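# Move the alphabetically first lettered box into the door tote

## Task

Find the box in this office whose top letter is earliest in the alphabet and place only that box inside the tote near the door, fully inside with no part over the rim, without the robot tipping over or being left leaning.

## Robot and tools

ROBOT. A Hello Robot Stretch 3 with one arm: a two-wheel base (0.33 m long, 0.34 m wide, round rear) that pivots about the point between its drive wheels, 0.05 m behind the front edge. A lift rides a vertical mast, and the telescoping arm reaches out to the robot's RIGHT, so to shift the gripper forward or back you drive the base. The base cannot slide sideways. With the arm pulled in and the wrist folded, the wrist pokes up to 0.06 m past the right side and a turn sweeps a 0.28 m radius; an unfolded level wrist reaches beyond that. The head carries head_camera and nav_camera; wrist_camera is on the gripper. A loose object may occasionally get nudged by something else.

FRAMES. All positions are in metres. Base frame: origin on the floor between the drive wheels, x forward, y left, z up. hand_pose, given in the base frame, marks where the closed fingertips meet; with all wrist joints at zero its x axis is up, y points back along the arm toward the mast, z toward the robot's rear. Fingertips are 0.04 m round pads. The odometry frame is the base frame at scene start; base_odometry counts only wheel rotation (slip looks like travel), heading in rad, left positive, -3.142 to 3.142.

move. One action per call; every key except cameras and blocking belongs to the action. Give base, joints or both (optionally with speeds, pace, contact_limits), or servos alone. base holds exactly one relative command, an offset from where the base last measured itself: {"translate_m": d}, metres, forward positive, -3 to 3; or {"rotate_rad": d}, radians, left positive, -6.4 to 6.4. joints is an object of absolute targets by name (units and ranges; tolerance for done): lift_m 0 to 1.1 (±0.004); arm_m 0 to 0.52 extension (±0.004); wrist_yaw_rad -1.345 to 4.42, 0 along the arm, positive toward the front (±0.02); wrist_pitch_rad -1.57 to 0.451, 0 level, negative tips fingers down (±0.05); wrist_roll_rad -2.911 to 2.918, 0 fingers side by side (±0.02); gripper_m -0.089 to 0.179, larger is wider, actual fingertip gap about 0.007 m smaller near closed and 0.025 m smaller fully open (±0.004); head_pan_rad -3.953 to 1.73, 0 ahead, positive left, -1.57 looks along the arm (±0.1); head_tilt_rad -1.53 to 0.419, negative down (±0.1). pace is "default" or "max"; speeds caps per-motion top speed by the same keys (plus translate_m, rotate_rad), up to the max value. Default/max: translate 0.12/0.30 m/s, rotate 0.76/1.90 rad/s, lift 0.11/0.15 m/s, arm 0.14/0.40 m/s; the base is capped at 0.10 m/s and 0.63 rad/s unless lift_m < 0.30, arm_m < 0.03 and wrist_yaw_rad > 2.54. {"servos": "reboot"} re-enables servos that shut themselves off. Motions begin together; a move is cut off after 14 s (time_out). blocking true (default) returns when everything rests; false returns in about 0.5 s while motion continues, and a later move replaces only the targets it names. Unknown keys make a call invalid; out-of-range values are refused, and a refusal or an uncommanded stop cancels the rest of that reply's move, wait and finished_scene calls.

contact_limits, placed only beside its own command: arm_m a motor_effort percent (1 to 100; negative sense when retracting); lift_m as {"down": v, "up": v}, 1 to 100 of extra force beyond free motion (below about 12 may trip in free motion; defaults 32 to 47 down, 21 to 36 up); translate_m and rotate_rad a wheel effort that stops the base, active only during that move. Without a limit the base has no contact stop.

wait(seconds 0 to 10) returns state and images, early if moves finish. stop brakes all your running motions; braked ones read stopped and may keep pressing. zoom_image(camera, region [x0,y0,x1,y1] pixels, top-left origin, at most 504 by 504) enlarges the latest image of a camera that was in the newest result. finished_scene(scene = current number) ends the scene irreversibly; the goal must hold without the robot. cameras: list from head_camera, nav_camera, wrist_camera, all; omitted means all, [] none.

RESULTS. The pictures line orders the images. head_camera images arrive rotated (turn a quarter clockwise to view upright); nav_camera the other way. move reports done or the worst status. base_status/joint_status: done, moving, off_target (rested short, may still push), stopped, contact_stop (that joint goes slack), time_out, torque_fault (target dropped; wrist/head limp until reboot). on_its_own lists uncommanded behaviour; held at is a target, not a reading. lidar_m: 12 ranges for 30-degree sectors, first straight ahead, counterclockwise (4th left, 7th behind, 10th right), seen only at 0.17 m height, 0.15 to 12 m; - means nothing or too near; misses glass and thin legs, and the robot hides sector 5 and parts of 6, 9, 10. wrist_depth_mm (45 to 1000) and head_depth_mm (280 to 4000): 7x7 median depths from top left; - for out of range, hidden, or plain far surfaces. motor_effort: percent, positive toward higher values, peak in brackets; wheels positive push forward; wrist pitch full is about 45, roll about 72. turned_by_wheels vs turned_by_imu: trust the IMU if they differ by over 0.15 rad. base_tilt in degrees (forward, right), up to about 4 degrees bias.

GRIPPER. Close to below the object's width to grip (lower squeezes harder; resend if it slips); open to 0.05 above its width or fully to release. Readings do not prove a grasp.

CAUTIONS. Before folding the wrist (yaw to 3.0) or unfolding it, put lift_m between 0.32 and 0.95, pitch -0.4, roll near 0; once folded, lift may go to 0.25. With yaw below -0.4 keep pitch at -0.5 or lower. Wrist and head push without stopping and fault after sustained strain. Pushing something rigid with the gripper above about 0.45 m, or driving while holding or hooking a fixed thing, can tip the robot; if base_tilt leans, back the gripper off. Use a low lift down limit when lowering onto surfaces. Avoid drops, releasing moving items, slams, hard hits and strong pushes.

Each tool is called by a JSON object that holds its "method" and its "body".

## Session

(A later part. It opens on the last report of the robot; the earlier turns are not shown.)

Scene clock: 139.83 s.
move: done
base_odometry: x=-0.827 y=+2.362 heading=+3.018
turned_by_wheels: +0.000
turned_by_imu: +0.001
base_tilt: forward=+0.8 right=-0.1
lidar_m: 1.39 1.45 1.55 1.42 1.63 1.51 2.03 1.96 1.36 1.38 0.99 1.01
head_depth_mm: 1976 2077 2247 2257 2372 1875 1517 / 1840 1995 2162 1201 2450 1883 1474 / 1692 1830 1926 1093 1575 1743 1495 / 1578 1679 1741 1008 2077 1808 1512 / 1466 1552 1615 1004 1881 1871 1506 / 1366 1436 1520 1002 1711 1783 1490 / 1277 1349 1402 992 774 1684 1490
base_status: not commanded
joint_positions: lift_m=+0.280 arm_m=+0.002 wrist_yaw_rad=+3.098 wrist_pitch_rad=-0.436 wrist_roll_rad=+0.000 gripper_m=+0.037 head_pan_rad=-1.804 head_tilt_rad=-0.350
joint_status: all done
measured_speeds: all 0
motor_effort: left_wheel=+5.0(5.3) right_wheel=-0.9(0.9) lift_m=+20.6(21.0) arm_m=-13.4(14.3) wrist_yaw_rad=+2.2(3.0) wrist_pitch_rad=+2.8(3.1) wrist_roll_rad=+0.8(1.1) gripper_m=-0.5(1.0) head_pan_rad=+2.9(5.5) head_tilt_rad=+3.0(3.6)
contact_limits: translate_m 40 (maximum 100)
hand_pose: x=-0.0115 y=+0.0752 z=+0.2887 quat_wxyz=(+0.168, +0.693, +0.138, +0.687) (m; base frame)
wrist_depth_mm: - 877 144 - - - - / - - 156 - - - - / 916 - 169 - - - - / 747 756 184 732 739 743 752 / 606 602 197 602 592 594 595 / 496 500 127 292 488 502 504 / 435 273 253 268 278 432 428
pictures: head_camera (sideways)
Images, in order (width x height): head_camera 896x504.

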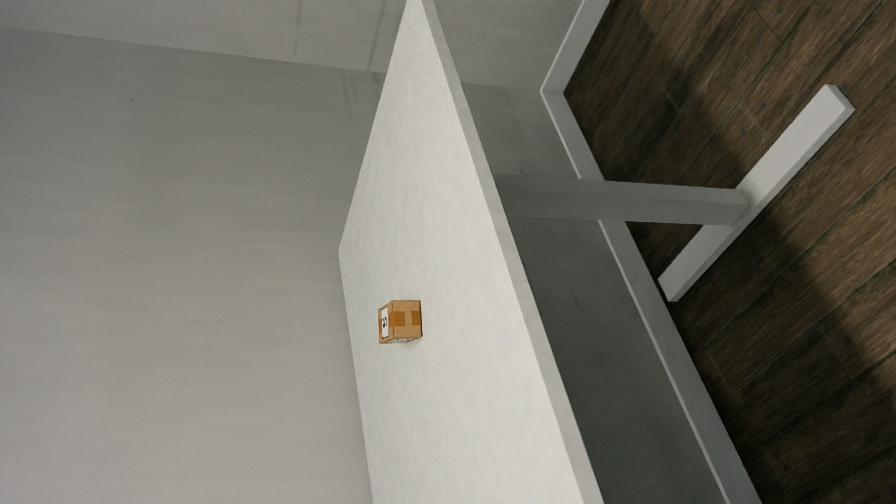

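{"method": "move", "body": {"joints": {"head_pan_rad": -1.1}, "pace": "max", "cameras": ["head_camera"]}}

{"method": "zoom_image", "body": {"camera": "head_camera", "region": [390, 190, 510, 310]}}

Scene clock: 148.13 s.
move: done
base_odometry: x=-0.827 y=+2.362 heading=+3.018
turned_by_wheels: +0.000
turned_by_imu: +0.001
base_tilt: forward=+1.1 right=-0.2
lidar_m: 1.39 1.46 1.56 1.42 1.63 1.51 2.03 1.96 1.37 1.38 0.99 1.00
head_depth_mm: 1202 1266 1345 1029 722 1676 1513 / 1205 1272 1361 1029 753 1688 1510 / 1196 1274 1357 1014 754 1678 1503 / 1209 1279 1362 933 743 1673 1507 / 1204 1286 1371 1002 743 1685 1502 / 1214 1283 1381 991 738 1270 1301 / 1222 1290 1377 987 738 1686 1491
base_status: not commanded
joint_positions: lift_m=+0.280 arm_m=+0.002 wrist_yaw_rad=+3.098 wrist_pitch_rad=-0.436 wrist_roll_rad=+0.000 gripper_m=+0.037 head_pan_rad=-1.085 head_tilt_rad=-0.350
joint_status: all done
measured_speeds: all 0
motor_effort: left_wheel=+5.2(5.3) right_wheel=-0.7(0.9) lift_m=+20.8(20.9) arm_m=-10.6(11.7) wrist_yaw_rad=+3.1(3.1) wrist_pitch_rad=+2.8(2.9) wrist_roll_rad=+1.0(1.0) gripper_m=+0.3(0.9) head_pan_rad=+0.6(5.9) head_tilt_rad=+1.7(3.3)
contact_limits: translate_m 40 (maximum 100)
hand_pose: x=-0.0115 y=+0.0752 z=+0.2887 quat_wxyz=(+0.168, +0.693, +0.138, +0.687) (m; base frame)
wrist_depth_mm: - 922 144 - - - - / - - 157 - - - - / 901 - 169 - - - - / 748 749 186 742 751 751 733 / 595 600 198 604 604 600 602 / 502 501 128 292 495 498 501 / 432 274 253 269 278 432 429
pictures: head_camera (sideways)
Images, in order (width x height): head_camera 896x504.

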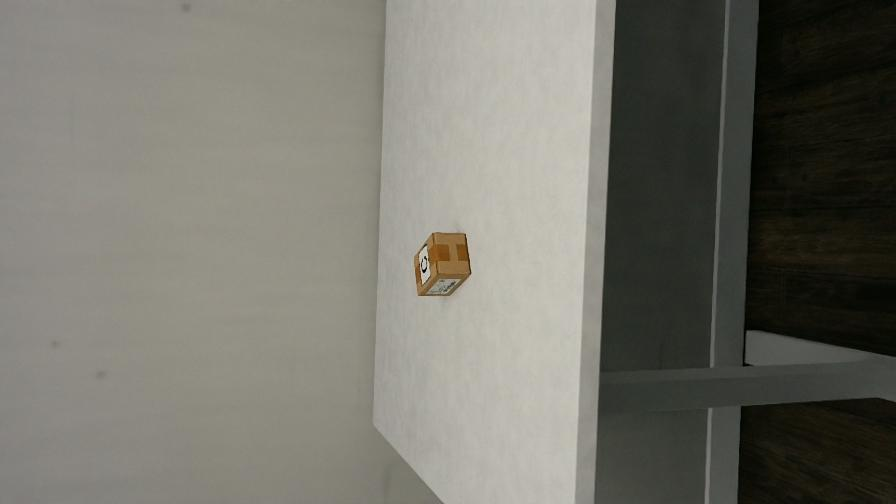

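Scaled by 4.200 from the camera's 896x504 image, which has a finer 1280x720 frame.

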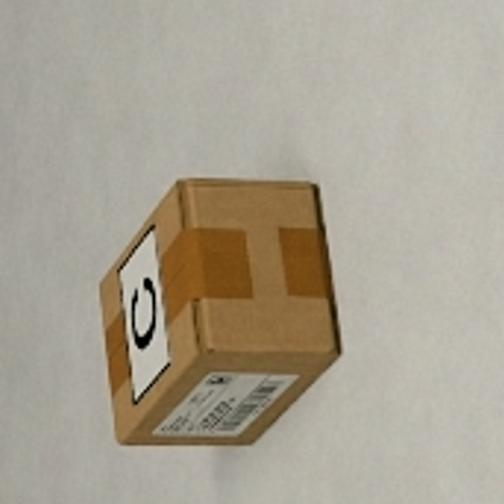

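{"method": "zoom_image", "body": {"camera": "head_camera", "region": [410, 240, 450, 280]}}

{"method": "move", "body": {"joints": {"head_pan_rad": 0.5}, "pace": "max", "cameras": ["head_camera"]}}

{"method": "zoom_image", "body": {"camera": "head_camera", "region": [380, 130, 480, 230]}}

Scaled by 12.600 from the camera's 896x504 image, which has a finer 1280x720 frame.

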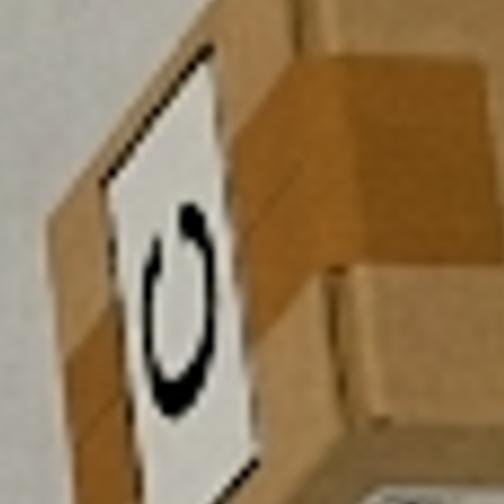

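Scene clock: 174.37 s.
move: done
base_odometry: x=-0.827 y=+2.362 heading=+3.018
turned_by_wheels: +0.000
turned_by_imu: +0.001
base_tilt: forward=+1.0 right=-0.1
lidar_m: 1.39 1.45 1.56 1.42 1.63 1.51 2.04 1.97 1.37 1.38 0.99 1.01
head_depth_mm: 1514 1601 1677 1244 1528 1708 1464 / 1519 1608 1708 1168 1944 1886 1504 / 1534 1626 1723 1236 1975 1876 1502 / 1542 1629 1730 1225 2001 1875 1503 / 1566 1663 1720 1219 2029 1829 1491 / 1570 1649 1737 1207 2061 1850 1504 / 1602 1683 1762 1305 2081 1858 1494
base_status: not commanded
joint_positions: lift_m=+0.280 arm_m=+0.002 wrist_yaw_rad=+3.098 wrist_pitch_rad=-0.436 wrist_roll_rad=+0.000 gripper_m=+0.037 head_pan_rad=+0.532 head_tilt_rad=-0.350
joint_status: all done
measured_speeds: all 0
motor_effort: left_wheel=+5.3(5.3) right_wheel=-0.5(1.0) lift_m=+20.6(21.0) arm_m=-7.0(8.1) wrist_yaw_rad=+2.6(3.1) wrist_pitch_rad=+2.7(3.0) wrist_roll_rad=+0.8(1.0) gripper_m=-1.0(1.2) head_pan_rad=-0.8(4.5) head_tilt_rad=+1.1(3.4)
contact_limits: translate_m 40 (maximum 100)
hand_pose: x=-0.0115 y=+0.0752 z=+0.2887 quat_wxyz=(+0.168, +0.693, +0.138, +0.687) (m; base frame)
wrist_depth_mm: - 895 144 - - - - / - - 156 - - - - / 925 - 170 - - - - / 737 752 186 743 740 739 737 / 594 602 198 604 599 602 598 / 507 501 128 291 496 501 504 / 432 276 253 269 278 438 432
pictures: head_camera (sideways)
Images, in order (width x height): head_camera 896x504.

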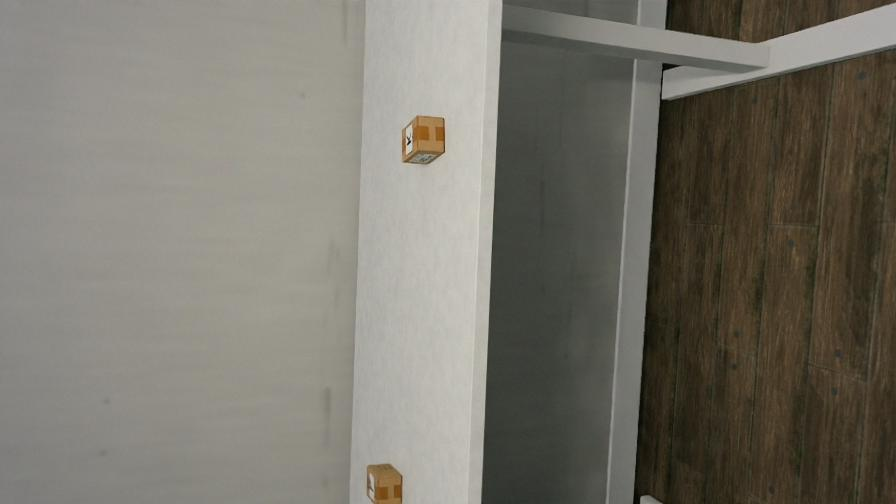

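Scaled by 5.040 from the camera's 896x504 image, which has a finer 1280x720 frame.

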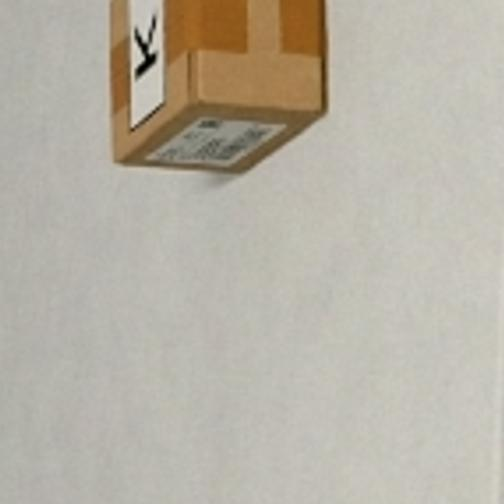

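{"method": "move", "body": {"base": {"rotate_rad": -0.807}, "joints": {"head_pan_rad": -1.57, "head_tilt_rad": -0.5}, "pace": "max", "cameras": []}}

{"method": "move", "body": {"base": {"translate_m": 0.176}, "pace": "max", "contact_limits": {"translate_m": 40}, "cameras": []}}

{"method": "move", "body": {"base": {"rotate_rad": 1.22}, "joints": {"lift_m": 0.94, "gripper_m": 0.179}, "pace": "max", "cameras": ["head_camera"]}}

{"method": "zoom_image", "body": {"camera": "head_camera", "region": [340, 160, 540, 360]}}

Scene clock: 202.63 s.
move: done
base_odometry: x=-0.827 y=+2.362 heading=+2.212
turned_by_wheels: -0.807
turned_by_imu: -0.802
base_tilt: forward=+1.1 right=-0.1
lidar_m: 0.99 1.63 1.39 1.79 1.42 1.60 1.16 1.52 1.97 1.96 1.36 1.41
head_depth_mm: 1607 1740 1912 2094 1989 1609 1341 / 1663 1784 1960 2117 2005 1599 1338 / 1717 1859 2027 2222 1992 1608 1338 / 1768 1897 2099 2295 1998 1589 1328 / 1812 1972 2176 2359 1989 1589 1353 / 1869 2050 2225 2408 1978 1591 1329 / 1923 2123 1226 2396 1970 1595 1333
base_status: done
joint_positions: lift_m=+0.280 arm_m=+0.002 wrist_yaw_rad=+3.098 wrist_pitch_rad=-0.436 wrist_roll_rad=+0.000 gripper_m=+0.037 head_pan_rad=-1.586 head_tilt_rad=-0.499
joint_status: all done
measured_speeds: translate_m=+0.000 rotate_rad=+0.000 lift_m=+0.000 arm_m=+0.000 wrist_yaw_rad=+0.000 wrist_pitch_rad=+0.000 wrist_roll_rad=+0.000 head_pan_rad=+0.024 head_tilt_rad=+0.000
motor_effort: left_wheel=+9.2(17.5) right_wheel=-7.0(14.6) lift_m=+23.5(23.5) arm_m=-11.5(11.5) wrist_yaw_rad=+2.5(2.9) wrist_pitch_rad=+2.7(3.1) wrist_roll_rad=+0.8(1.1) gripper_m=+0.3(1.5) head_pan_rad=+2.3(5.6) head_tilt_rad=-3.1(4.9)
hand_pose: x=-0.0115 y=+0.0752 z=+0.2887 quat_wxyz=(+0.168, +0.693, +0.138, +0.687) (m; base frame)
wrist_depth_mm: - - 144 - - - - / - - 156 - - - - / - - 169 - - - - / 740 744 185 754 743 737 730 / 591 607 198 589 607 597 601 / 502 510 128 292 488 508 510 / 428 276 253 268 277 431 434
pictures: none
No camera images: "cameras" was empty.

Scene clock: 204.47 s.
move: done
base_odometry: x=-0.932 y=+2.503 heading=+2.212
turned_by_wheels: +0.000
turned_by_imu: +0.000
base_tilt: forward=+1.1 right=-0.1
lidar_m: 0.82 1.43 1.32 1.75 1.55 1.53 1.33 1.67 2.01 2.01 1.28 1.24
head_depth_mm: 1657 1798 1935 2115 2020 1617 1341 / 1720 1853 2027 2195 2020 1617 1346 / 1756 1902 2065 2272 2003 1602 1348 / 1811 1956 2157 2354 2003 1610 1337 / 1886 2028 2154 2403 2010 1549 1323 / 1946 2111 1064 2403 1982 1588 1337 / 1900 1961 1048 1366 1558 1592 1328
base_status: done
joint_positions: lift_m=+0.280 arm_m=+0.002 wrist_yaw_rad=+3.098 wrist_pitch_rad=-0.436 wrist_roll_rad=+0.000 gripper_m=+0.037 head_pan_rad=-1.573 head_tilt_rad=-0.500
joint_status: not commanded
measured_speeds: all 0
motor_effort: left_wheel=+7.2(19.5) right_wheel=-2.2(7.1) lift_m=+25.8(25.8) arm_m=-19.5(19.6) wrist_yaw_rad=+2.2(3.0) wrist_pitch_rad=+3.2(3.2) wrist_roll_rad=+0.9(1.1) gripper_m=+0.1(1.1) head_pan_rad=+2.5(4.2) head_tilt_rad=-2.6(3.8)
contact_limits: translate_m 40 (maximum 100)
hand_pose: x=-0.0115 y=+0.0752 z=+0.2887 quat_wxyz=(+0.168, +0.693, +0.138, +0.687) (m; base frame)
wrist_depth_mm: - - 144 - - - - / - - 157 - - - - / - - 170 - - - - / 739 730 185 746 753 748 749 / 600 600 198 601 592 601 595 / 500 501 127 293 485 502 500 / 429 277 255 270 276 434 434
pictures: none
No camera images: "cameras" was empty.

Scene clock: 209.67 s.
move: done
base_odometry: x=-0.932 y=+2.503 heading=-2.852
turned_by_wheels: +1.220
turned_by_imu: +1.217
base_tilt: forward=+1.0 right=-0.1
lidar_m: 1.31 1.62 1.54 1.33 1.67 2.16 2.01 1.28 1.30 1.24 0.82 1.60
head_depth_mm: 1059 1156 1075 719 580 1666 - / 1057 1144 1075 719 581 1606 - / 1054 1151 1070 715 578 1598 - / 1049 1136 1066 710 576 1602 - / 1047 1137 1057 710 576 1593 - / 1039 1132 1052 705 573 1134 1264 / 1041 1127 1046 702 570 1581 1340
base_status: done
joint_positions: lift_m=+0.940 arm_m=+0.002 wrist_yaw_rad=+3.098 wrist_pitch_rad=-0.437 wrist_roll_rad=+0.000 gripper_m=+0.179 head_pan_rad=-1.570 head_tilt_rad=-0.500
joint_status: all done
measured_speeds: all 0
motor_effort: left_wheel=-8.5(14.0) right_wheel=+7.9(16.8) lift_m=+29.4(33.1) arm_m=-21.8(23.7) wrist_yaw_rad=+2.4(3.1) wrist_pitch_rad=+2.8(3.2) wrist_roll_rad=+0.8(1.2) gripper_m=+0.2(94.6) head_pan_rad=+2.9(5.1) head_tilt_rad=-1.9(3.7)
hand_pose: x=-0.0115 y=+0.0751 z=+0.9485 quat_wxyz=(+0.169, +0.693, +0.138, +0.687) (m; base frame)
wrist_depth_mm: - - 144 - - - - / - - 156 - - - - / - - 170 - - - - / - - 186 - - - - / - - 203 - - - - / 125 - 236 - - 137 123 / - - 269 - - - 109
pictures: head_camera (sideways)
Images, in order (width x height): head_camera 896x504.

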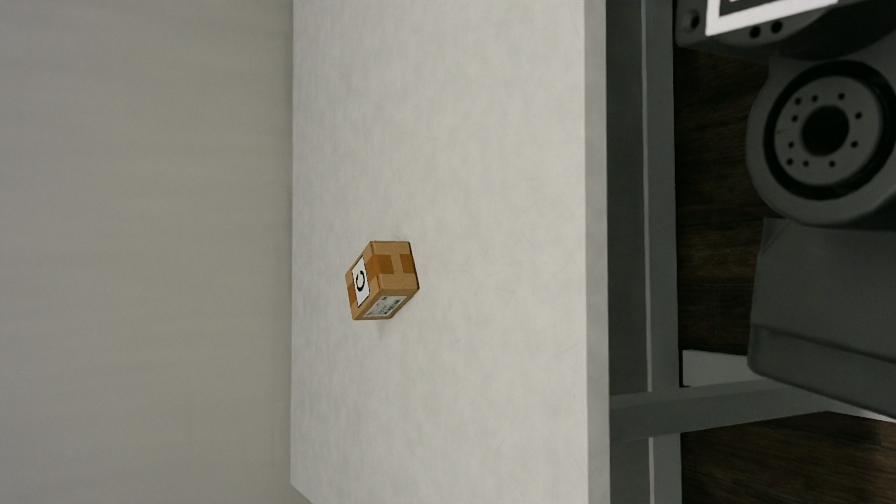

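Scaled by 2.520 from the camera's 896x504 image, which has a finer 1280x720 frame.

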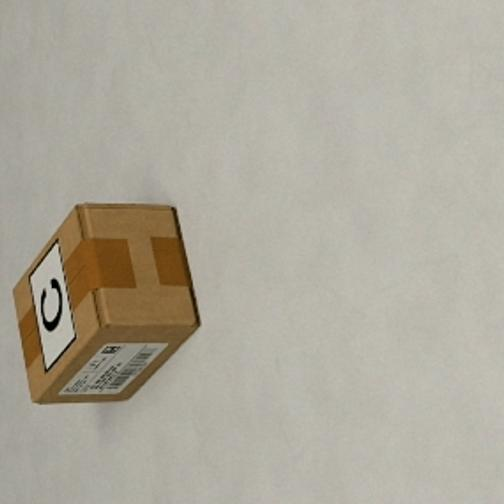

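{"method": "move", "body": {"base": {"translate_m": 0.012}, "joints": {"wrist_yaw_rad": 0.46, "wrist_pitch_rad": -0.415}, "pace": "max", "cameras": []}}

{"method": "move", "body": {"joints": {"arm_m": 0.44, "lift_m": 1.06}, "speeds": {"arm_m": 0.22, "lift_m": 0.15}, "cameras": ["wrist_camera"]}}

Scene clock: 229.47 s.
move: done
base_odometry: x=-0.943 y=+2.499 heading=-2.852
turned_by_wheels: +0.000
turned_by_imu: +0.001
base_tilt: forward=+1.0 right=-0.2
lidar_m: 1.30 1.61 1.52 1.33 1.68 2.17 2.02 1.29 1.32 1.24 0.82 1.60
head_depth_mm: 1060 1142 1078 721 580 1657 - / 1055 1143 1071 719 580 1604 - / 1052 1139 1071 715 577 1511 - / 1051 1143 1062 712 578 - - / 1045 1134 1054 709 575 - 311 / 1039 1124 1052 707 572 1157 1217 / 1034 1127 1049 706 572 1577 1261
base_status: done
joint_positions: lift_m=+0.940 arm_m=+0.002 wrist_yaw_rad=+0.463 wrist_pitch_rad=-0.435 wrist_roll_rad=+0.000 gripper_m=+0.179 head_pan_rad=-1.570 head_tilt_rad=-0.500
joint_status: all done
measured_speeds: all 0
motor_effort: left_wheel=+1.8(7.2) right_wheel=+5.4(12.6) lift_m=+27.1(28.0) arm_m=-19.0(20.3) wrist_yaw_rad=-2.7(7.4) wrist_pitch_rad=+3.3(6.7) wrist_roll_rad=+0.8(1.2) gripper_m=-0.6(1.3) head_pan_rad=+2.8(4.1) head_tilt_rad=-0.5(1.8)
hand_pose: x=+0.0778 y=-0.3456 z=+0.9490 quat_wxyz=(+0.707, +0.307, -0.637, +0.010) (m; base frame)
wrist_depth_mm: - - - - - - - / - - 398 398 399 403 403 / - 339 298 301 299 299 299 / - - - 269 245 230 228 / - - - - - - 209 / 125 - - - - 137 122 / - - - - - - 110
pictures: none
No camera images: "cameras" was empty.

Scene clock: 233.30 s.
move: done
base_odometry: x=-0.943 y=+2.499 heading=-2.852
turned_by_wheels: +0.000
turned_by_imu: +0.001
base_tilt: forward=+1.0 right=+0.0
lidar_m: 1.30 1.61 1.53 1.33 1.68 2.17 2.02 1.29 1.32 1.24 0.81 1.60
head_depth_mm: 1035 489 1074 717 582 1599 1352 / 1023 482 1073 719 579 1603 1341 / 1039 492 880 714 576 1596 1340 / 1049 1111 881 714 576 1607 1337 / 1046 1129 987 710 573 1581 1337 / 1041 1127 1051 707 573 1159 1245 / 1039 1125 1040 704 572 1571 1340
base_status: not commanded
joint_positions: lift_m=+1.060 arm_m=+0.440 wrist_yaw_rad=+0.463 wrist_pitch_rad=-0.434 wrist_roll_rad=+0.000 gripper_m=+0.179 head_pan_rad=-1.570 head_tilt_rad=-0.500
joint_status: all done
measured_speeds: all 0
motor_effort: left_wheel=+1.6(2.1) right_wheel=+5.2(5.7) lift_m=+29.3(32.0) arm_m=+22.8(26.4) wrist_yaw_rad=-1.7(2.5) wrist_pitch_rad=+3.2(3.6) wrist_roll_rad=+0.8(1.1) gripper_m=+0.3(1.1) head_pan_rad=+2.7(4.4) head_tilt_rad=+0.2(2.0)
hand_pose: x=+0.0778 y=-0.7840 z=+1.0692 quat_wxyz=(+0.707, +0.307, -0.637, +0.010) (m; base frame)
wrist_depth_mm: - - - - - - - / - - - - - - - / - - - - - - - / - 420 416 422 417 418 416 / 369 355 354 357 356 369 353 / 116 277 296 296 297 288 122 / - 246 254 202 256 248 107
pictures: wrist_camera
Images, in order (width x height): wrist_camera 644x364.

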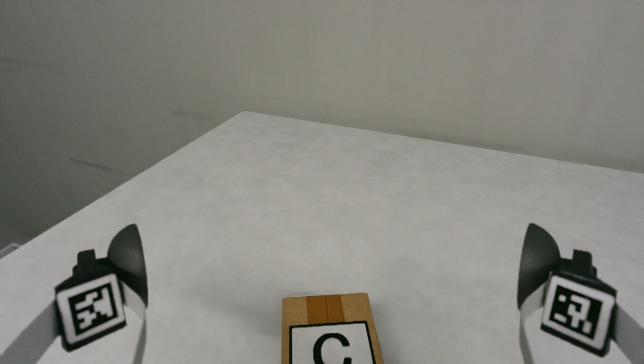

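{"method": "move", "body": {"joints": {"lift_m": 0.966}, "speeds": {"lift_m": 0.1}, "contact_limits": {"lift_m": {"down": 14}}, "cameras": []}}

{"method": "move", "body": {"joints": {"gripper_m": 0.03}, "cameras": []}}

{"method": "move", "body": {"joints": {"lift_m": 1.04}, "pace": "max", "cameras": ["wrist_camera"]}}

{"method": "move", "body": {"joints": {"arm_m": 0.0}, "speeds": {"arm_m": 0.3}, "cameras": ["wrist_camera"]}}

Scene clock: 272.57 s.
move: done
base_odometry: x=-0.943 y=+2.499 heading=-2.852
turned_by_wheels: +0.000
turned_by_imu: +0.001
base_tilt: forward=+1.1 right=-0.1
lidar_m: 1.30 1.61 1.53 1.33 1.68 2.18 2.02 1.29 1.32 1.24 0.81 1.60
head_depth_mm: 1062 1145 388 658 582 1622 1346 / 1052 1118 528 716 580 1603 1342 / 1053 1130 539 682 577 1599 1336 / 1041 1134 798 682 575 1608 1337 / 1048 1135 1055 707 575 1585 1338 / 1046 1126 1054 704 574 1155 1248 / 1038 1120 1050 705 573 1587 1336
base_status: not commanded
joint_positions: lift_m=+0.966 arm_m=+0.440 wrist_yaw_rad=+0.463 wrist_pitch_rad=-0.434 wrist_roll_rad=+0.000 gripper_m=+0.179 head_pan_rad=-1.570 head_tilt_rad=-0.500
joint_status: all done
measured_speeds: all 0
motor_effort: left_wheel=+1.7(2.1) right_wheel=+5.3(5.6) lift_m=+20.3(25.8) arm_m=+2.9(10.2) wrist_yaw_rad=-2.1(2.5) wrist_pitch_rad=+3.4(3.6) wrist_roll_rad=+0.8(1.2) gripper_m=-0.4(1.5) head_pan_rad=+2.2(3.4) head_tilt_rad=+1.1(2.3)
contact_limits: lift_m down 14 (down: maximum 72; up: maximum 65)
hand_pose: x=+0.0778 y=-0.7840 z=+0.9752 quat_wxyz=(+0.707, +0.307, -0.637, +0.010) (m; base frame)
wrist_depth_mm: - - - - - - - / - - - - - - - / 352 354 355 355 359 359 358 / 269 269 269 272 270 271 272 / 216 217 217 144 210 217 219 / 125 170 182 121 129 176 122 / 148 152 156 111 116 156 107
pictures: none
No camera images: "cameras" was empty.

Scene clock: 274.60 s.
move: done
base_odometry: x=-0.943 y=+2.499 heading=-2.852
turned_by_wheels: +0.000
turned_by_imu: +0.000
base_tilt: forward=+1.0 right=-0.2
lidar_m: 1.30 1.60 1.53 1.33 1.68 2.17 2.02 1.29 1.31 1.24 0.82 1.60
head_depth_mm: 1060 1157 388 654 582 1608 1335 / 1054 1123 527 718 578 1609 1347 / 1051 1126 538 679 577 1591 1341 / 1051 1136 796 683 576 1589 1333 / 1040 1137 1059 709 573 1589 1338 / 1041 1126 1050 707 575 1160 1244 / 1038 1125 1043 705 570 1589 1328
base_status: not commanded
joint_positions: lift_m=+0.966 arm_m=+0.440 wrist_yaw_rad=+0.463 wrist_pitch_rad=-0.434 wrist_roll_rad=+0.000 gripper_m=+0.031 head_pan_rad=-1.570 head_tilt_rad=-0.500
joint_status: all done
measured_speeds: all 0
motor_effort: left_wheel=+1.9(2.1) right_wheel=+5.3(5.6) lift_m=+21.0(21.1) arm_m=-5.5(5.5) wrist_yaw_rad=-1.7(2.2) wrist_pitch_rad=+3.2(3.6) wrist_roll_rad=+0.7(1.2) gripper_m=-26.8(99.4) head_pan_rad=+1.7(3.8) head_tilt_rad=+1.3(2.2)
contact_limits: lift_m down 14 (down: maximum 72; up: maximum 65)
hand_pose: x=+0.0778 y=-0.7840 z=+0.9752 quat_wxyz=(+0.707, +0.307, -0.637, +0.010) (m; base frame)
wrist_depth_mm: - - - - - - - / - - - - - - - / 354 355 355 356 360 357 359 / 267 268 270 180 271 271 272 / 216 217 156 144 153 217 218 / 181 181 126 121 125 171 182 / 156 148 122 117 121 148 157
pictures: none
No camera images: "cameras" was empty.

Scene clock: 275.87 s.
move: done
base_odometry: x=-0.943 y=+2.499 heading=-2.852
turned_by_wheels: +0.000
turned_by_imu: +0.000
base_tilt: forward=+1.0 right=-0.1
lidar_m: 1.30 1.60 1.53 1.33 1.68 2.16 2.02 1.29 1.32 1.24 0.82 1.60
head_depth_mm: 1051 383 1008 720 581 1596 1344 / 1046 486 1002 716 579 1601 1347 / 1052 502 570 712 579 1597 1340 / 1048 1108 717 712 576 1589 1339 / 1042 1129 989 709 576 1597 1341 / 1040 1134 1046 708 574 1151 1249 / 1032 1122 1050 703 573 1583 1324
base_status: not commanded
joint_positions: lift_m=+1.040 arm_m=+0.440 wrist_yaw_rad=+0.463 wrist_pitch_rad=-0.438 wrist_roll_rad=+0.000 gripper_m=+0.034 head_pan_rad=-1.570 head_tilt_rad=-0.500
joint_status: all done
measured_speeds: all 0
motor_effort: left_wheel=+1.8(2.0) right_wheel=+5.4(5.8) lift_m=+29.4(32.9) arm_m=-10.8(10.8) wrist_yaw_rad=-1.6(2.3) wrist_pitch_rad=+4.0(4.4) wrist_roll_rad=+0.8(1.1) gripper_m=-13.1(27.5) head_pan_rad=+2.2(3.0) head_tilt_rad=+2.6(2.9)
hand_pose: x=+0.0775 y=-0.7836 z=+1.0483 quat_wxyz=(+0.707, +0.308, -0.636, +0.009) (m; base frame)
wrist_depth_mm: - - - - - - - / - - - - - - - / - - - - - - - / - 394 382 399 386 401 384 / 323 320 323 323 335 324 325 / 269 267 127 134 130 256 274 / 238 220 220 111 112 222 232
pictures: wrist_camera
Images, in order (width x height): wrist_camera 644x364.

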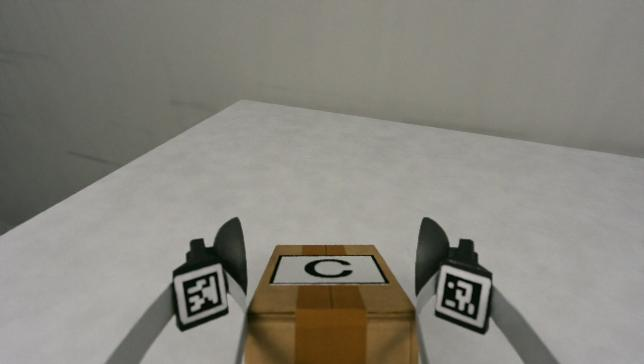

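Scene clock: 279.70 s.
move: done
base_odometry: x=-0.943 y=+2.499 heading=-2.852
turned_by_wheels: +0.000
turned_by_imu: +0.001
base_tilt: forward=+1.2 right=+0.0
lidar_m: 1.30 1.61 1.53 1.33 1.68 2.17 2.02 1.29 1.32 1.24 0.82 1.60
head_depth_mm: 1061 1146 1078 - - - - / 1060 1148 1072 - - - - / 1058 1137 1073 - - - - / 1051 1141 1062 - - - - / 1041 1132 1059 826 - - 1327 / 1037 1124 1049 742 404 1139 1246 / 1039 1134 1044 703 551 1585 1336
base_status: not commanded
joint_positions: lift_m=+1.040 arm_m=+0.002 wrist_yaw_rad=+0.463 wrist_pitch_rad=-0.438 wrist_roll_rad=+0.000 gripper_m=+0.034 head_pan_rad=-1.570 head_tilt_rad=-0.500
joint_status: all done
joint sent to its limit — arm_m, lower limit.
measured_speeds: all 0
motor_effort: left_wheel=+1.5(2.1) right_wheel=+5.5(5.7) lift_m=+22.8(29.8) arm_m=-23.4(25.4) wrist_yaw_rad=-1.5(2.3) wrist_pitch_rad=+3.9(4.3) wrist_roll_rad=+0.8(1.2) gripper_m=-13.1(14.7) head_pan_rad=+2.5(3.1) head_tilt_rad=+2.5(3.6)
hand_pose: x=+0.0775 y=-0.3453 z=+1.0483 quat_wxyz=(+0.707, +0.308, -0.636, +0.009) (m; base frame)
wrist_depth_mm: - - - - - - - / - - - - - - - / - - - - - - - / - - 384 386 387 386 386 / - - 336 327 339 324 327 / - - 127 134 129 258 274 / - - - 111 112 262 249
pictures: wrist_camera
Images, in order (width x height): wrist_camera 644x364.

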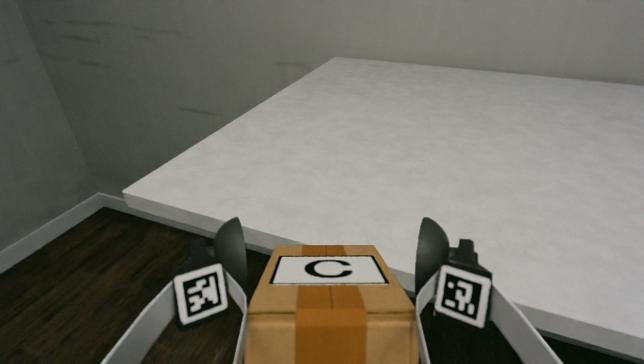

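{"method": "move", "body": {"joints": {"wrist_yaw_rad": 2.6, "lift_m": 0.93, "head_tilt_rad": -0.9}, "pace": "max", "cameras": []}}

{"method": "move", "body": {"base": {"rotate_rad": -0.481}, "joints": {"lift_m": 0.29}, "pace": "max", "cameras": []}}

{"method": "move", "body": {"base": {"translate_m": -1.935}, "pace": "max", "contact_limits": {"translate_m": 40}, "cameras": []}}

{"method": "move", "body": {"base": {"rotate_rad": -1.033}, "pace": "max", "cameras": []}}

{"method": "move", "body": {"base": {"translate_m": -1.31}, "pace": "max", "contact_limits": {"translate_m": 40}, "cameras": []}}

{"method": "move", "body": {"base": {"rotate_rad": -1.588}, "joints": {"head_pan_rad": -1.57, "head_tilt_rad": -0.9}, "pace": "max", "cameras": []}}

{"method": "move", "body": {"base": {"translate_m": -0.2}, "pace": "max", "contact_limits": {"translate_m": 40}, "cameras": ["head_camera"]}}

Scene clock: 290.57 s.
move: done
base_odometry: x=-0.943 y=+2.499 heading=-2.852
turned_by_wheels: +0.000
turned_by_imu: +0.001
base_tilt: forward=+1.0 right=-0.2
lidar_m: 1.30 1.61 1.53 1.33 1.68 2.17 2.02 1.30 1.32 1.24 0.81 1.59
head_depth_mm: 731 587 536 - - 1253 1129 / 731 586 1603 1688 - 1233 1137 / 731 586 1589 - - - 1123 / 734 588 1577 - - - - / 732 588 1572 1658 1372 1291 - / 732 586 1009 1531 1405 1264 - / 731 587 1559 1618 1429 1261 1149
base_status: not commanded
joint_positions: lift_m=+0.930 arm_m=+0.002 wrist_yaw_rad=+2.597 wrist_pitch_rad=-0.438 wrist_roll_rad=+0.000 gripper_m=+0.034 head_pan_rad=-1.570 head_tilt_rad=-0.899
joint_status: all done
measured_speeds: all 0
motor_effort: left_wheel=+1.7(2.1) right_wheel=+5.1(6.1) lift_m=+22.8(22.8) arm_m=-21.6(22.4) wrist_yaw_rad=+3.7(10.0) wrist_pitch_rad=+3.8(4.4) wrist_roll_rad=+0.9(1.1) gripper_m=-12.9(14.7) head_pan_rad=+1.4(2.7) head_tilt_rad=-5.1(6.4)
hand_pose: x=+0.0937 y=+0.0429 z=+0.9381 quat_wxyz=(+0.334, +0.706, -0.037, +0.624) (m; base frame)
wrist_depth_mm: - - - - - - - / - - - - - - - / - - - - - - - / - - - - - - - / - - - - - - - / - - 127 134 130 - - / 204 - - 111 112 - -
pictures: none
No camera images: "cameras" was empty.

Scene clock: 295.63 s.
move: done
base_odometry: x=-0.943 y=+2.499 heading=+2.951
turned_by_wheels: -0.480
turned_by_imu: -0.478
base_tilt: forward=+1.0 right=-0.1
lidar_m: 1.66 1.30 1.61 1.53 1.33 1.68 2.13 2.02 1.29 1.31 0.84 0.81
head_depth_mm: 729 1403 1668 1619 1417 1258 1142 / 729 640 1852 1618 1419 1256 1132 / 733 603 1860 1622 1410 1263 687 / 734 587 1769 1616 1423 1250 745 / 731 587 1673 1628 1411 1254 1141 / 732 589 1584 1618 1412 1263 1141 / 732 588 527 1599 1433 1260 1135
base_status: done
joint_positions: lift_m=+0.290 arm_m=+0.002 wrist_yaw_rad=+2.597 wrist_pitch_rad=-0.439 wrist_roll_rad=+0.000 gripper_m=+0.034 head_pan_rad=-1.570 head_tilt_rad=-0.900
joint_status: all done
measured_speeds: all 0
motor_effort: left_wheel=+10.4(16.2) right_wheel=-9.6(12.8) lift_m=+22.0(23.9) arm_m=-22.4(23.6) wrist_yaw_rad=+3.2(4.2) wrist_pitch_rad=+4.1(4.5) wrist_roll_rad=+0.8(1.1) gripper_m=-12.9(15.2) head_pan_rad=+0.6(2.8) head_tilt_rad=-5.2(6.5)
hand_pose: x=+0.0936 y=+0.0429 z=+0.2980 quat_wxyz=(+0.334, +0.706, -0.037, +0.624) (m; base frame)
wrist_depth_mm: - - - - - - - / - - - - - - - / - - - - - - - / 768 751 761 740 760 756 747 / 603 607 603 623 642 608 620 / 509 514 126 134 129 477 517 / 207 259 - 111 112 418 442
pictures: none
No camera images: "cameras" was empty.

Scene clock: 303.53 s.
move: done
base_odometry: x=+0.957 y=+2.132 heading=+2.951
turned_by_wheels: +0.000
turned_by_imu: +0.004
base_tilt: forward=+0.9 right=-0.2
lidar_m: 2.56 1.45 0.61 0.73 1.99 0.63 0.44 0.42 0.43 0.56 1.34 1.92
head_depth_mm: 491 547 619 700 798 935 1087 / 567 626 676 832 980 1161 1134 / 651 732 866 1033 1260 1261 685 / 770 846 1075 1340 1400 1265 749 / 913 1136 1436 1596 1422 1261 1142 / 1176 1538 1823 1623 1416 1262 1141 / 1643 2148 1892 1611 1423 1263 1134
base_status: done
joint_positions: lift_m=+0.290 arm_m=+0.002 wrist_yaw_rad=+2.597 wrist_pitch_rad=-0.439 wrist_roll_rad=+0.000 gripper_m=+0.034 head_pan_rad=-1.570 head_tilt_rad=-0.900
joint_status: not commanded
measured_speeds: all 0
motor_effort: left_wheel=-4.8(12.3) right_wheel=+0.2(18.0) lift_m=+22.8(22.8) arm_m=-20.3(22.9) wrist_yaw_rad=+2.9(4.0) wrist_pitch_rad=+4.1(4.6) wrist_roll_rad=+0.9(1.2) gripper_m=-13.0(14.6) head_pan_rad=+0.5(2.5) head_tilt_rad=-4.9(6.2)
contact_limits: translate_m 40 (maximum 100)
hand_pose: x=+0.0936 y=+0.0429 z=+0.2980 quat_wxyz=(+0.334, +0.706, -0.037, +0.624) (m; base frame)
wrist_depth_mm: - - - - - - - / - - - - - - - / - 925 - 874 - - - / 743 751 753 748 757 740 738 / 611 617 613 609 639 610 609 / 516 509 127 133 129 487 516 / 209 262 - 111 111 420 442
pictures: none
No camera images: "cameras" was empty.

Scene clock: 305.30 s.
move: done
base_odometry: x=+0.957 y=+2.132 heading=+1.918
turned_by_wheels: -1.033
turned_by_imu: -1.029
base_tilt: forward=+0.8 right=-0.1
lidar_m: 1.44 1.92 2.57 1.44 0.66 0.75 1.79 0.61 0.44 0.42 0.43 0.57
head_depth_mm: 354 410 487 602 789 1130 1137 / 355 411 489 606 789 1141 1130 / 356 413 492 607 801 1165 691 / 357 415 496 615 804 1176 746 / 359 416 495 615 813 1174 1135 / 361 418 501 622 818 1165 1140 / 363 421 503 624 824 1183 1130
base_status: done
joint_positions: lift_m=+0.290 arm_m=+0.002 wrist_yaw_rad=+2.597 wrist_pitch_rad=-0.439 wrist_roll_rad=+0.000 gripper_m=+0.034 head_pan_rad=-1.570 head_tilt_rad=-0.900
joint_status: not commanded
measured_speeds: all 0
motor_effort: left_wheel=+9.5(18.4) right_wheel=-7.8(16.5) lift_m=+24.2(24.2) arm_m=-23.0(23.7) wrist_yaw_rad=+3.2(3.4) wrist_pitch_rad=+4.1(4.6) wrist_roll_rad=+0.8(1.0) gripper_m=-13.2(14.2) head_pan_rad=+0.3(1.9) head_tilt_rad=-4.9(5.7)
hand_pose: x=+0.0936 y=+0.0429 z=+0.2980 quat_wxyz=(+0.334, +0.706, -0.037, +0.624) (m; base frame)
wrist_depth_mm: - - - - - - - / - - - - - - - / - - - - - - - / 751 755 728 750 776 758 751 / 601 608 608 621 639 610 611 / 506 506 127 134 129 480 512 / 208 261 - 111 112 425 443
pictures: none
No camera images: "cameras" was empty.

Scene clock: 311.03 s.
move: done
base_odometry: x=+1.402 y=+0.901 heading=+1.918
turned_by_wheels: +0.000
turned_by_imu: +0.003
base_tilt: forward=+1.0 right=-0.2
lidar_m: 1.60 0.76 0.78 1.99 1.70 1.21 1.16 0.65 0.46 0.43 0.47 0.63
head_depth_mm: 376 434 517 638 833 1191 1133 / 377 436 518 642 841 1199 1132 / 379 438 522 646 847 1201 688 / 373 428 509 634 834 1209 746 / 376 444 539 682 902 1199 1142 / 400 465 556 691 908 1214 1137 / 402 468 559 693 918 1220 1139
base_status: done
joint_positions: lift_m=+0.290 arm_m=+0.002 wrist_yaw_rad=+2.597 wrist_pitch_rad=-0.439 wrist_roll_rad=+0.000 gripper_m=+0.034 head_pan_rad=-1.570 head_tilt_rad=-0.900
joint_status: not commanded
measured_speeds: all 0
motor_effort: left_wheel=-4.8(14.0) right_wheel=-0.3(14.4) lift_m=+29.4(29.4) arm_m=-16.9(22.9) wrist_yaw_rad=+2.9(3.8) wrist_pitch_rad=+4.1(4.6) wrist_roll_rad=+0.8(1.1) gripper_m=-14.4(14.5) head_pan_rad=-1.0(2.1) head_tilt_rad=-5.4(5.5)
contact_limits: translate_m 40 (maximum 100)
hand_pose: x=+0.0936 y=+0.0429 z=+0.2980 quat_wxyz=(+0.334, +0.706, -0.037, +0.624) (m; base frame)
wrist_depth_mm: - - - - 713 - - / - - - - 765 - - / - - - 936 864 - - / 749 755 759 768 759 760 757 / 607 606 606 620 643 608 619 / 514 511 127 134 129 486 512 / 208 261 - 111 112 417 440
pictures: none
No camera images: "cameras" was empty.

Scene clock: 313.13 s.
move: done
base_odometry: x=+1.402 y=+0.901 heading=+0.330
turned_by_wheels: -1.588
turned_by_imu: -1.580
base_tilt: forward=+1.1 right=-0.3
lidar_m: 0.43 0.47 0.63 1.60 0.76 0.79 2.00 1.71 1.21 1.16 0.65 0.46
head_depth_mm: 1058 1225 1463 1600 1416 1258 1136 / 1063 1229 1463 1619 1362 1257 1129 / 1067 1234 1470 1619 1367 1245 690 / 1072 1241 1467 1634 1425 1238 747 / 1068 1244 1480 1614 1426 1268 1141 / 1076 1249 1487 1604 1425 1255 1146 / 1080 1225 1325 1283 1315 1241 1142
base_status: done
joint_positions: lift_m=+0.290 arm_m=+0.002 wrist_yaw_rad=+2.597 wrist_pitch_rad=-0.439 wrist_roll_rad=+0.000 gripper_m=+0.034 head_pan_rad=-1.570 head_tilt_rad=-0.900
joint_status: all done
measured_speeds: all 0
motor_effort: left_wheel=+8.3(18.7) right_wheel=-7.9(15.1) lift_m=+30.0(30.8) arm_m=-23.0(23.7) wrist_yaw_rad=+3.1(3.7) wrist_pitch_rad=+4.3(4.6) wrist_roll_rad=+0.8(1.2) gripper_m=-13.0(14.3) head_pan_rad=-0.5(1.3) head_tilt_rad=-3.7(4.8)
hand_pose: x=+0.0936 y=+0.0429 z=+0.2980 quat_wxyz=(+0.334, +0.706, -0.037, +0.624) (m; base frame)
wrist_depth_mm: - - - - 503 395 327 / - - - - 508 420 336 / - - - - 533 438 325 / 750 747 754 754 544 466 339 / 601 612 615 606 596 453 348 / 515 513 126 134 129 122 384 / 208 261 - 111 112 418 389
pictures: none
No camera images: "cameras" was empty.

Scene clock: 315.07 s.
move: done
base_odometry: x=+1.213 y=+0.836 heading=+0.330
turned_by_wheels: +0.000
turned_by_imu: +0.001
base_tilt: forward=+1.0 right=-0.2
lidar_m: 0.63 0.67 0.90 2.29 0.69 0.78 1.98 1.71 1.23 1.17 0.94 0.67
head_depth_mm: 1059 1222 1469 1626 1409 1256 1138 / 1072 1242 1461 1616 1408 1264 1133 / 1070 1242 1476 1626 1410 1259 690 / 1069 1243 1493 1621 1396 1251 745 / 1083 1249 1496 1625 1360 1236 1139 / 1085 1251 1493 1639 1430 1254 1141 / 1093 1269 1514 1621 1418 1267 1140
base_status: done
joint_positions: lift_m=+0.290 arm_m=+0.002 wrist_yaw_rad=+2.597 wrist_pitch_rad=-0.439 wrist_roll_rad=+0.000 gripper_m=+0.034 head_pan_rad=-1.570 head_tilt_rad=-0.900
joint_status: not commanded
measured_speeds: all 0
motor_effort: left_wheel=-3.3(10.8) right_wheel=+1.2(15.5) lift_m=+29.3(30.6) arm_m=-21.1(23.2) wrist_yaw_rad=+3.3(3.3) wrist_pitch_rad=+4.1(4.5) wrist_roll_rad=+0.9(1.1) gripper_m=-13.6(14.3) head_pan_rad=-0.4(1.4) head_tilt_rad=-2.6(4.5)
contact_limits: translate_m 40 (maximum 100)
hand_pose: x=+0.0936 y=+0.0429 z=+0.2980 quat_wxyz=(+0.334, +0.706, -0.037, +0.624) (m; base frame)
wrist_depth_mm: - - - - - 544 481 / - - - - - - 491 / - - - - - - 511 / 753 748 737 755 749 - 533 / 609 610 606 611 628 605 520 / 506 508 127 134 129 481 502 / 208 262 - 111 112 419 444
pictures: head_camera (sideways)
Images, in order (width x height): head_camera 896x504.

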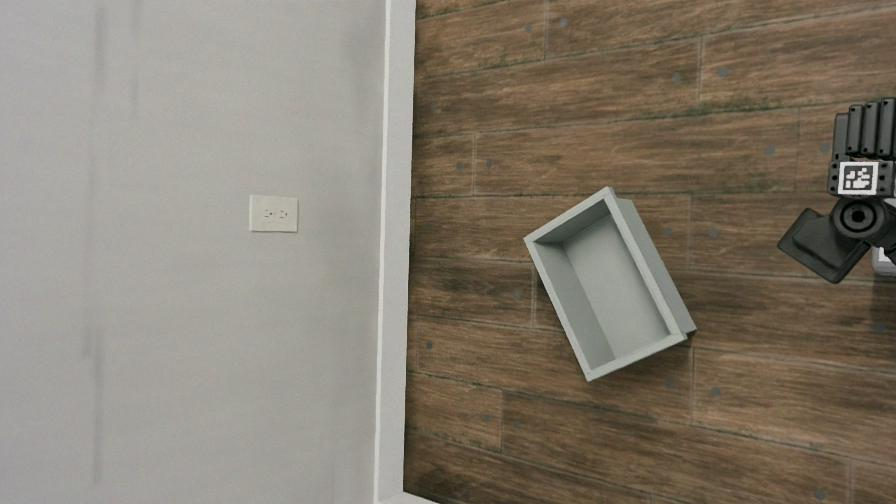

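{"method": "move", "body": {"base": {"translate_m": 0.139}, "joints": {"lift_m": 0.4}, "pace": "max", "cameras": []}}

{"method": "move", "body": {"joints": {"wrist_yaw_rad": 0.0}, "pace": "max", "cameras": []}}

{"method": "move", "body": {"joints": {"arm_m": 0.268, "wrist_pitch_rad": -0.65, "lift_m": 0.3}, "pace": "max", "cameras": ["head_camera"]}}

{"method": "move", "body": {"joints": {"lift_m": 0.11}, "speeds": {"lift_m": 0.14}, "cameras": []}}

{"method": "move", "body": {"joints": {"lift_m": 0.086}, "speeds": {"lift_m": 0.04}, "contact_limits": {"lift_m": {"down": 14}}, "cameras": ["head_camera"]}}

Scene clock: 326.03 s.
move: done
base_odometry: x=+1.345 y=+0.881 heading=+0.331
turned_by_wheels: +0.000
turned_by_imu: +0.000
base_tilt: forward=+1.0 right=-0.1
lidar_m: 0.49 0.53 0.71 1.81 0.72 0.78 2.00 1.70 1.22 1.16 0.73 0.52
head_depth_mm: 1051 1227 1458 1604 1416 1257 1133 / 1060 1227 1471 1610 1410 1257 581 / 1065 1241 1470 1617 1363 1234 603 / 1069 1242 1482 1625 1365 1238 649 / 1076 1249 1481 1615 1405 1255 1138 / 1081 1250 1481 1630 1426 1260 1133 / 1077 1262 1429 1509 1397 1258 1136
base_status: done
joint_positions: lift_m=+0.400 arm_m=+0.002 wrist_yaw_rad=+2.597 wrist_pitch_rad=-0.439 wrist_roll_rad=+0.000 gripper_m=+0.034 head_pan_rad=-1.570 head_tilt_rad=-0.900
joint_status: all done
measured_speeds: all 0
motor_effort: left_wheel=+9.9(16.2) right_wheel=-5.2(12.3) lift_m=+28.0(32.7) arm_m=-17.7(19.2) wrist_yaw_rad=+3.0(3.2) wrist_pitch_rad=+4.4(4.8) wrist_roll_rad=+0.9(1.1) gripper_m=-12.4(14.5) head_pan_rad=+0.7(1.6) head_tilt_rad=-2.1(3.6)
hand_pose: x=+0.0935 y=+0.0429 z=+0.4079 quat_wxyz=(+0.334, +0.706, -0.037, +0.624) (m; base frame)
wrist_depth_mm: - - - - 531 454 373 / - - - - - 481 387 / - - - - - 492 391 / 933 937 936 929 - 514 385 / 768 759 773 754 154 520 400 / 633 635 126 133 129 123 448 / 208 524 - 111 112 522 470
pictures: none
No camera images: "cameras" was empty.

Scene clock: 327.70 s.
move: done
base_odometry: x=+1.345 y=+0.881 heading=+0.331
turned_by_wheels: +0.000
turned_by_imu: +0.000
base_tilt: forward=+0.9 right=-0.2
lidar_m: 0.49 0.53 0.71 1.81 0.72 0.78 1.99 1.70 1.22 1.16 0.73 0.52
head_depth_mm: 1053 1232 1448 1618 1404 1262 1127 / 1062 1224 1467 1608 1409 1256 581 / 1073 1237 1463 1613 1353 1197 604 / 1071 1237 1480 1622 1362 1216 1103 / 1074 1249 1483 1622 1415 1260 1132 / 1079 1258 1489 1627 1413 1259 1146 / 1086 1257 1416 1530 1385 1253 1138
base_status: not commanded
joint_positions: lift_m=+0.400 arm_m=+0.002 wrist_yaw_rad=+0.003 wrist_pitch_rad=-0.439 wrist_roll_rad=+0.000 gripper_m=+0.034 head_pan_rad=-1.570 head_tilt_rad=-0.900
joint_status: all done
measured_speeds: all 0
motor_effort: left_wheel=+9.8(10.1) right_wheel=-5.3(6.0) lift_m=+23.6(28.1) arm_m=-16.2(17.7) wrist_yaw_rad=-2.1(10.1) wrist_pitch_rad=+4.3(4.6) wrist_roll_rad=+0.8(1.1) gripper_m=-13.9(14.5) head_pan_rad=-0.6(1.9) head_tilt_rad=-1.9(3.7)
hand_pose: x=-0.0208 y=-0.3684 z=+0.4079 quat_wxyz=(+0.691, +0.156, -0.689, -0.153) (m; base frame)
wrist_depth_mm: - - - - - - - / - - - - - - - / - - - - - - - / 600 959 915 949 969 917 964 / 661 755 768 762 803 758 758 / 626 644 127 134 127 611 648 / 559 523 - 111 112 524 558
pictures: none
No camera images: "cameras" was empty.

Scene clock: 329.60 s.
move: done
base_odometry: x=+1.345 y=+0.881 heading=+0.331
turned_by_wheels: +0.000
turned_by_imu: +0.000
base_tilt: forward=+1.1 right=+0.0
lidar_m: 0.49 0.53 0.71 1.81 0.72 0.78 2.00 1.71 1.21 1.16 0.73 0.52
head_depth_mm: 1056 1228 1455 1604 1421 1265 1132 / 1067 1229 1465 1621 1413 1217 702 / 1068 1230 1474 1615 945 1203 1113 / 1072 1245 1475 1627 1344 1236 1134 / 1081 1241 1495 1623 1429 1253 1137 / 1071 1242 1494 1628 1424 1257 1125 / 1084 1259 1413 1491 1392 1257 1130
base_status: not commanded
joint_positions: lift_m=+0.300 arm_m=+0.268 wrist_yaw_rad=+0.003 wrist_pitch_rad=-0.669 wrist_roll_rad=+0.000 gripper_m=+0.034 head_pan_rad=-1.570 head_tilt_rad=-0.900
joint_status: all done
measured_speeds: all 0
motor_effort: left_wheel=+10.0(10.2) right_wheel=-5.4(5.8) lift_m=+25.0(25.2) arm_m=+19.3(26.4) wrist_yaw_rad=-0.8(2.3) wrist_pitch_rad=+2.9(7.3) wrist_roll_rad=+0.8(1.1) gripper_m=-13.6(14.4) head_pan_rad=-2.3(2.3) head_tilt_rad=-2.4(3.4)
hand_pose: x=-0.0211 y=-0.5991 z=+0.2609 quat_wxyz=(+0.669, +0.233, -0.667, -0.232) (m; base frame)
wrist_depth_mm: - - - - - - - / - - - - - - - / 630 637 661 649 659 653 653 / 546 554 557 559 557 552 549 / 481 486 480 482 363 481 482 / 427 430 126 133 129 403 424 / 393 122 - 111 112 122 387
pictures: head_camera (sideways)
Images, in order (width x height): head_camera 896x504.

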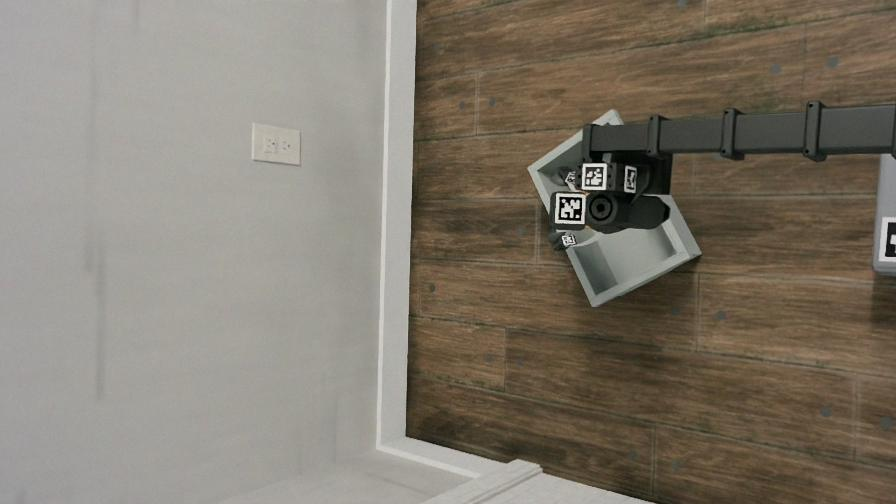

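Scene clock: 331.93 s.
move: done
base_odometry: x=+1.345 y=+0.881 heading=+0.331
turned_by_wheels: +0.000
turned_by_imu: +0.000
base_tilt: forward=+1.1 right=+0.0
lidar_m: 0.49 0.53 0.71 1.81 0.72 0.78 1.99 1.71 1.22 1.16 0.73 0.52
head_depth_mm: 1059 1216 1463 1612 1403 1253 1130 / 1065 1233 1465 1609 1419 1247 1123 / 1065 1238 1465 1624 1362 978 1109 / 1067 1241 1469 1618 1357 1227 1132 / 1082 1253 1487 1632 1422 1250 1140 / 1081 1249 1485 1618 1408 1241 1137 / 1088 1256 1420 1516 1385 1263 1136
base_status: not commanded
joint_positions: lift_m=+0.110 arm_m=+0.268 wrist_yaw_rad=+0.003 wrist_pitch_rad=-0.669 wrist_roll_rad=+0.000 gripper_m=+0.034 head_pan_rad=-1.570 head_tilt_rad=-0.900
joint_status: all done
measured_speeds: all 0
motor_effort: left_wheel=+9.9(10.2) right_wheel=-5.2(6.0) lift_m=+21.9(23.9) arm_m=-14.5(19.6) wrist_yaw_rad=-1.5(2.1) wrist_pitch_rad=+3.4(3.6) wrist_roll_rad=+0.8(1.1) gripper_m=-13.4(14.4) head_pan_rad=-0.1(2.0) head_tilt_rad=-2.1(3.4)
hand_pose: x=-0.0211 y=-0.5991 z=+0.0709 quat_wxyz=(+0.669, +0.233, -0.667, -0.232) (m; base frame)
wrist_depth_mm: 543 545 537 547 541 539 546 / 430 428 422 202 228 443 427 / 367 164 178 214 258 - - / 150 168 200 248 - - - / 167 188 205 190 - - - / 184 203 127 133 129 119 - / - 114 - 111 112 119 127
pictures: none
No camera images: "cameras" was empty.

Scene clock: 333.03 s.
move: done
base_odometry: x=+1.345 y=+0.881 heading=+0.331
turned_by_wheels: +0.000
turned_by_imu: +0.000
base_tilt: forward=+1.1 right=-0.3
lidar_m: 0.49 0.53 0.71 1.81 0.72 0.78 2.00 1.71 1.21 1.16 0.73 0.52
head_depth_mm: 1058 1227 1457 1605 1407 1254 1131 / 1063 1226 1466 1615 1408 1263 1139 / 1062 1246 1465 1616 1360 995 1107 / 1071 1239 1482 1617 1360 1219 1128 / 1072 1247 1489 1619 1411 1260 1131 / 1077 1241 1507 1611 1414 1255 1145 / 1082 1255 1420 1496 1394 1266 1133
base_status: not commanded
joint_positions: lift_m=+0.086 arm_m=+0.268 wrist_yaw_rad=+0.010 wrist_pitch_rad=-0.614 wrist_roll_rad=-0.019 gripper_m=+0.034 head_pan_rad=-1.570 head_tilt_rad=-0.900
joint_status: all done
measured_speeds: all 0
motor_effort: left_wheel=+10.0(10.1) right_wheel=-5.6(6.0) lift_m=+15.2(23.4) arm_m=-25.0(25.8) wrist_yaw_rad=-8.0(8.2) wrist_pitch_rad=-6.7(7.1) wrist_roll_rad=+6.9(7.2) gripper_m=-13.5(14.5) head_pan_rad=-1.2(2.3) head_tilt_rad=-1.1(3.4)
contact_limits: lift_m down 14 (down: maximum 72; up: maximum 65)
hand_pose: x=-0.0196 y=-0.6084 z=+0.0573 quat_wxyz=(+0.682, +0.219, -0.666, -0.209) (m; base frame)
wrist_depth_mm: 535 536 550 550 562 566 565 / 428 430 457 184 210 - 451 / 141 146 167 199 237 - - / 143 158 188 229 270 - - / 152 177 198 170 - - - / 173 190 128 129 129 120 - / - 181 123 112 113 184 189
pictures: head_camera (sideways)
Images, in order (width x height): head_camera 896x504.

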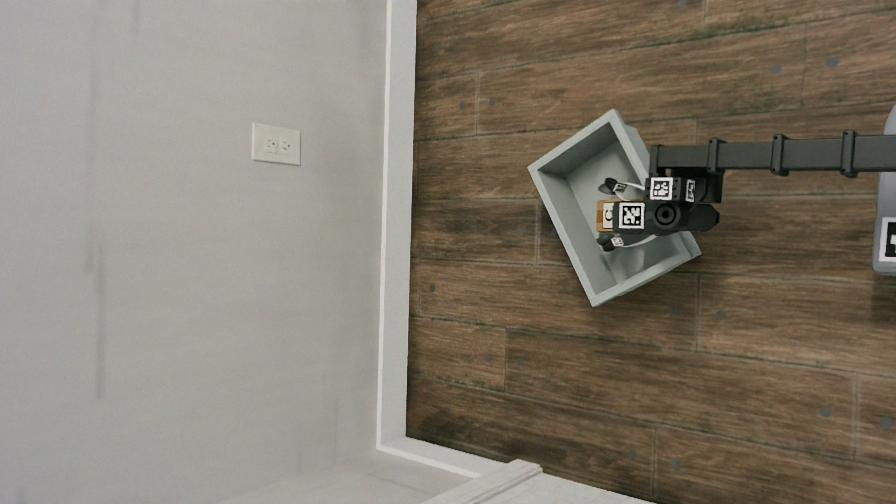

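{"method": "move", "body": {"joints": {"gripper_m": 0.115}, "cameras": []}}

{"method": "move", "body": {"joints": {"lift_m": 0.3}, "pace": "max", "cameras": ["wrist_camera", "head_camera"]}}

Scene clock: 338.47 s.
move: done
base_odometry: x=+1.345 y=+0.881 heading=+0.331
turned_by_wheels: +0.000
turned_by_imu: +0.001
base_tilt: forward=+1.0 right=-0.3
lidar_m: 0.49 0.53 0.71 1.81 0.72 0.78 2.00 1.71 1.22 1.16 0.73 0.52
head_depth_mm: 1063 1225 1462 1623 1418 1262 1128 / 1061 1228 1463 1621 1413 1248 1138 / 1063 1224 1481 1618 1374 995 1100 / 1072 1239 1485 1637 1383 1238 1132 / 1073 1246 1489 1614 1413 1257 1127 / 1083 1243 1491 1631 1429 1254 1133 / 1086 1260 1419 1512 1394 1265 1135
base_status: not commanded
joint_positions: lift_m=+0.086 arm_m=+0.268 wrist_yaw_rad=+0.010 wrist_pitch_rad=-0.635 wrist_roll_rad=-0.019 gripper_m=+0.115 head_pan_rad=-1.570 head_tilt_rad=-0.900
joint_status: all done
measured_speeds: all 0
motor_effort: left_wheel=+10.0(10.2) right_wheel=-6.0(6.3) lift_m=+20.7(20.7) arm_m=-18.0(23.8) wrist_yaw_rad=-8.2(8.6) wrist_pitch_rad=-2.9(7.0) wrist_roll_rad=+7.0(7.2) gripper_m=+1.2(91.9) head_pan_rad=-2.4(2.4) head_tilt_rad=-2.1(2.1)
contact_limits: lift_m down 14 (down: maximum 72; up: maximum 65)
hand_pose: x=-0.0196 y=-0.6049 z=+0.0533 quat_wxyz=(+0.679, +0.226, -0.664, -0.216) (m; base frame)
wrist_depth_mm: 529 523 532 543 548 522 530 / 409 411 426 176 198 214 448 / 136 143 162 191 231 - - / 141 155 182 219 262 - - / 150 170 209 178 - - - / 172 125 130 156 153 121 - / - 178 179 140 181 120 189
pictures: none
No camera images: "cameras" was empty.

Scene clock: 340.67 s.
move: done
base_odometry: x=+1.345 y=+0.881 heading=+0.331
turned_by_wheels: +0.000
turned_by_imu: +0.000
base_tilt: forward=+0.9 right=-0.2
lidar_m: 0.49 0.53 0.71 1.81 0.72 0.78 2.00 1.71 1.22 1.16 0.73 0.52
head_depth_mm: 1059 1230 1460 1616 1405 1255 1135 / 1054 1224 1459 1622 1417 1218 701 / 1069 1244 1478 1619 939 1194 1117 / 1070 1230 1474 1605 1355 1240 1130 / 1073 1246 1487 1608 1418 1255 1133 / 1079 1249 1496 1620 1408 1256 1137 / 1074 1259 1425 1500 1385 1255 1142
base_status: not commanded
joint_positions: lift_m=+0.300 arm_m=+0.268 wrist_yaw_rad=+0.003 wrist_pitch_rad=-0.662 wrist_roll_rad=-0.005 gripper_m=+0.115 head_pan_rad=-1.570 head_tilt_rad=-0.900
joint_status: all done
measured_speeds: all 0
motor_effort: left_wheel=+9.9(10.2) right_wheel=-5.9(6.5) lift_m=+29.3(32.9) arm_m=+1.9(18.1) wrist_yaw_rad=-2.2(8.2) wrist_pitch_rad=+2.0(2.7) wrist_roll_rad=+2.3(7.0) gripper_m=+0.2(2.5) head_pan_rad=-0.2(2.3) head_tilt_rad=-1.0(2.8)
hand_pose: x=-0.0209 y=-0.6003 z=+0.2622 quat_wxyz=(+0.671, +0.232, -0.666, -0.228) (m; base frame)
wrist_depth_mm: - - - - - - - / - - - - - - - / 633 646 661 659 653 657 670 / 556 560 562 556 557 551 558 / 489 484 492 486 366 488 483 / 428 125 305 346 386 124 431 / 394 121 310 370 - 117 384
pictures: head_camera (sideways), wrist_camera
Images, in order (width x height): head_camera 896x504, wrist_camera 644x364.

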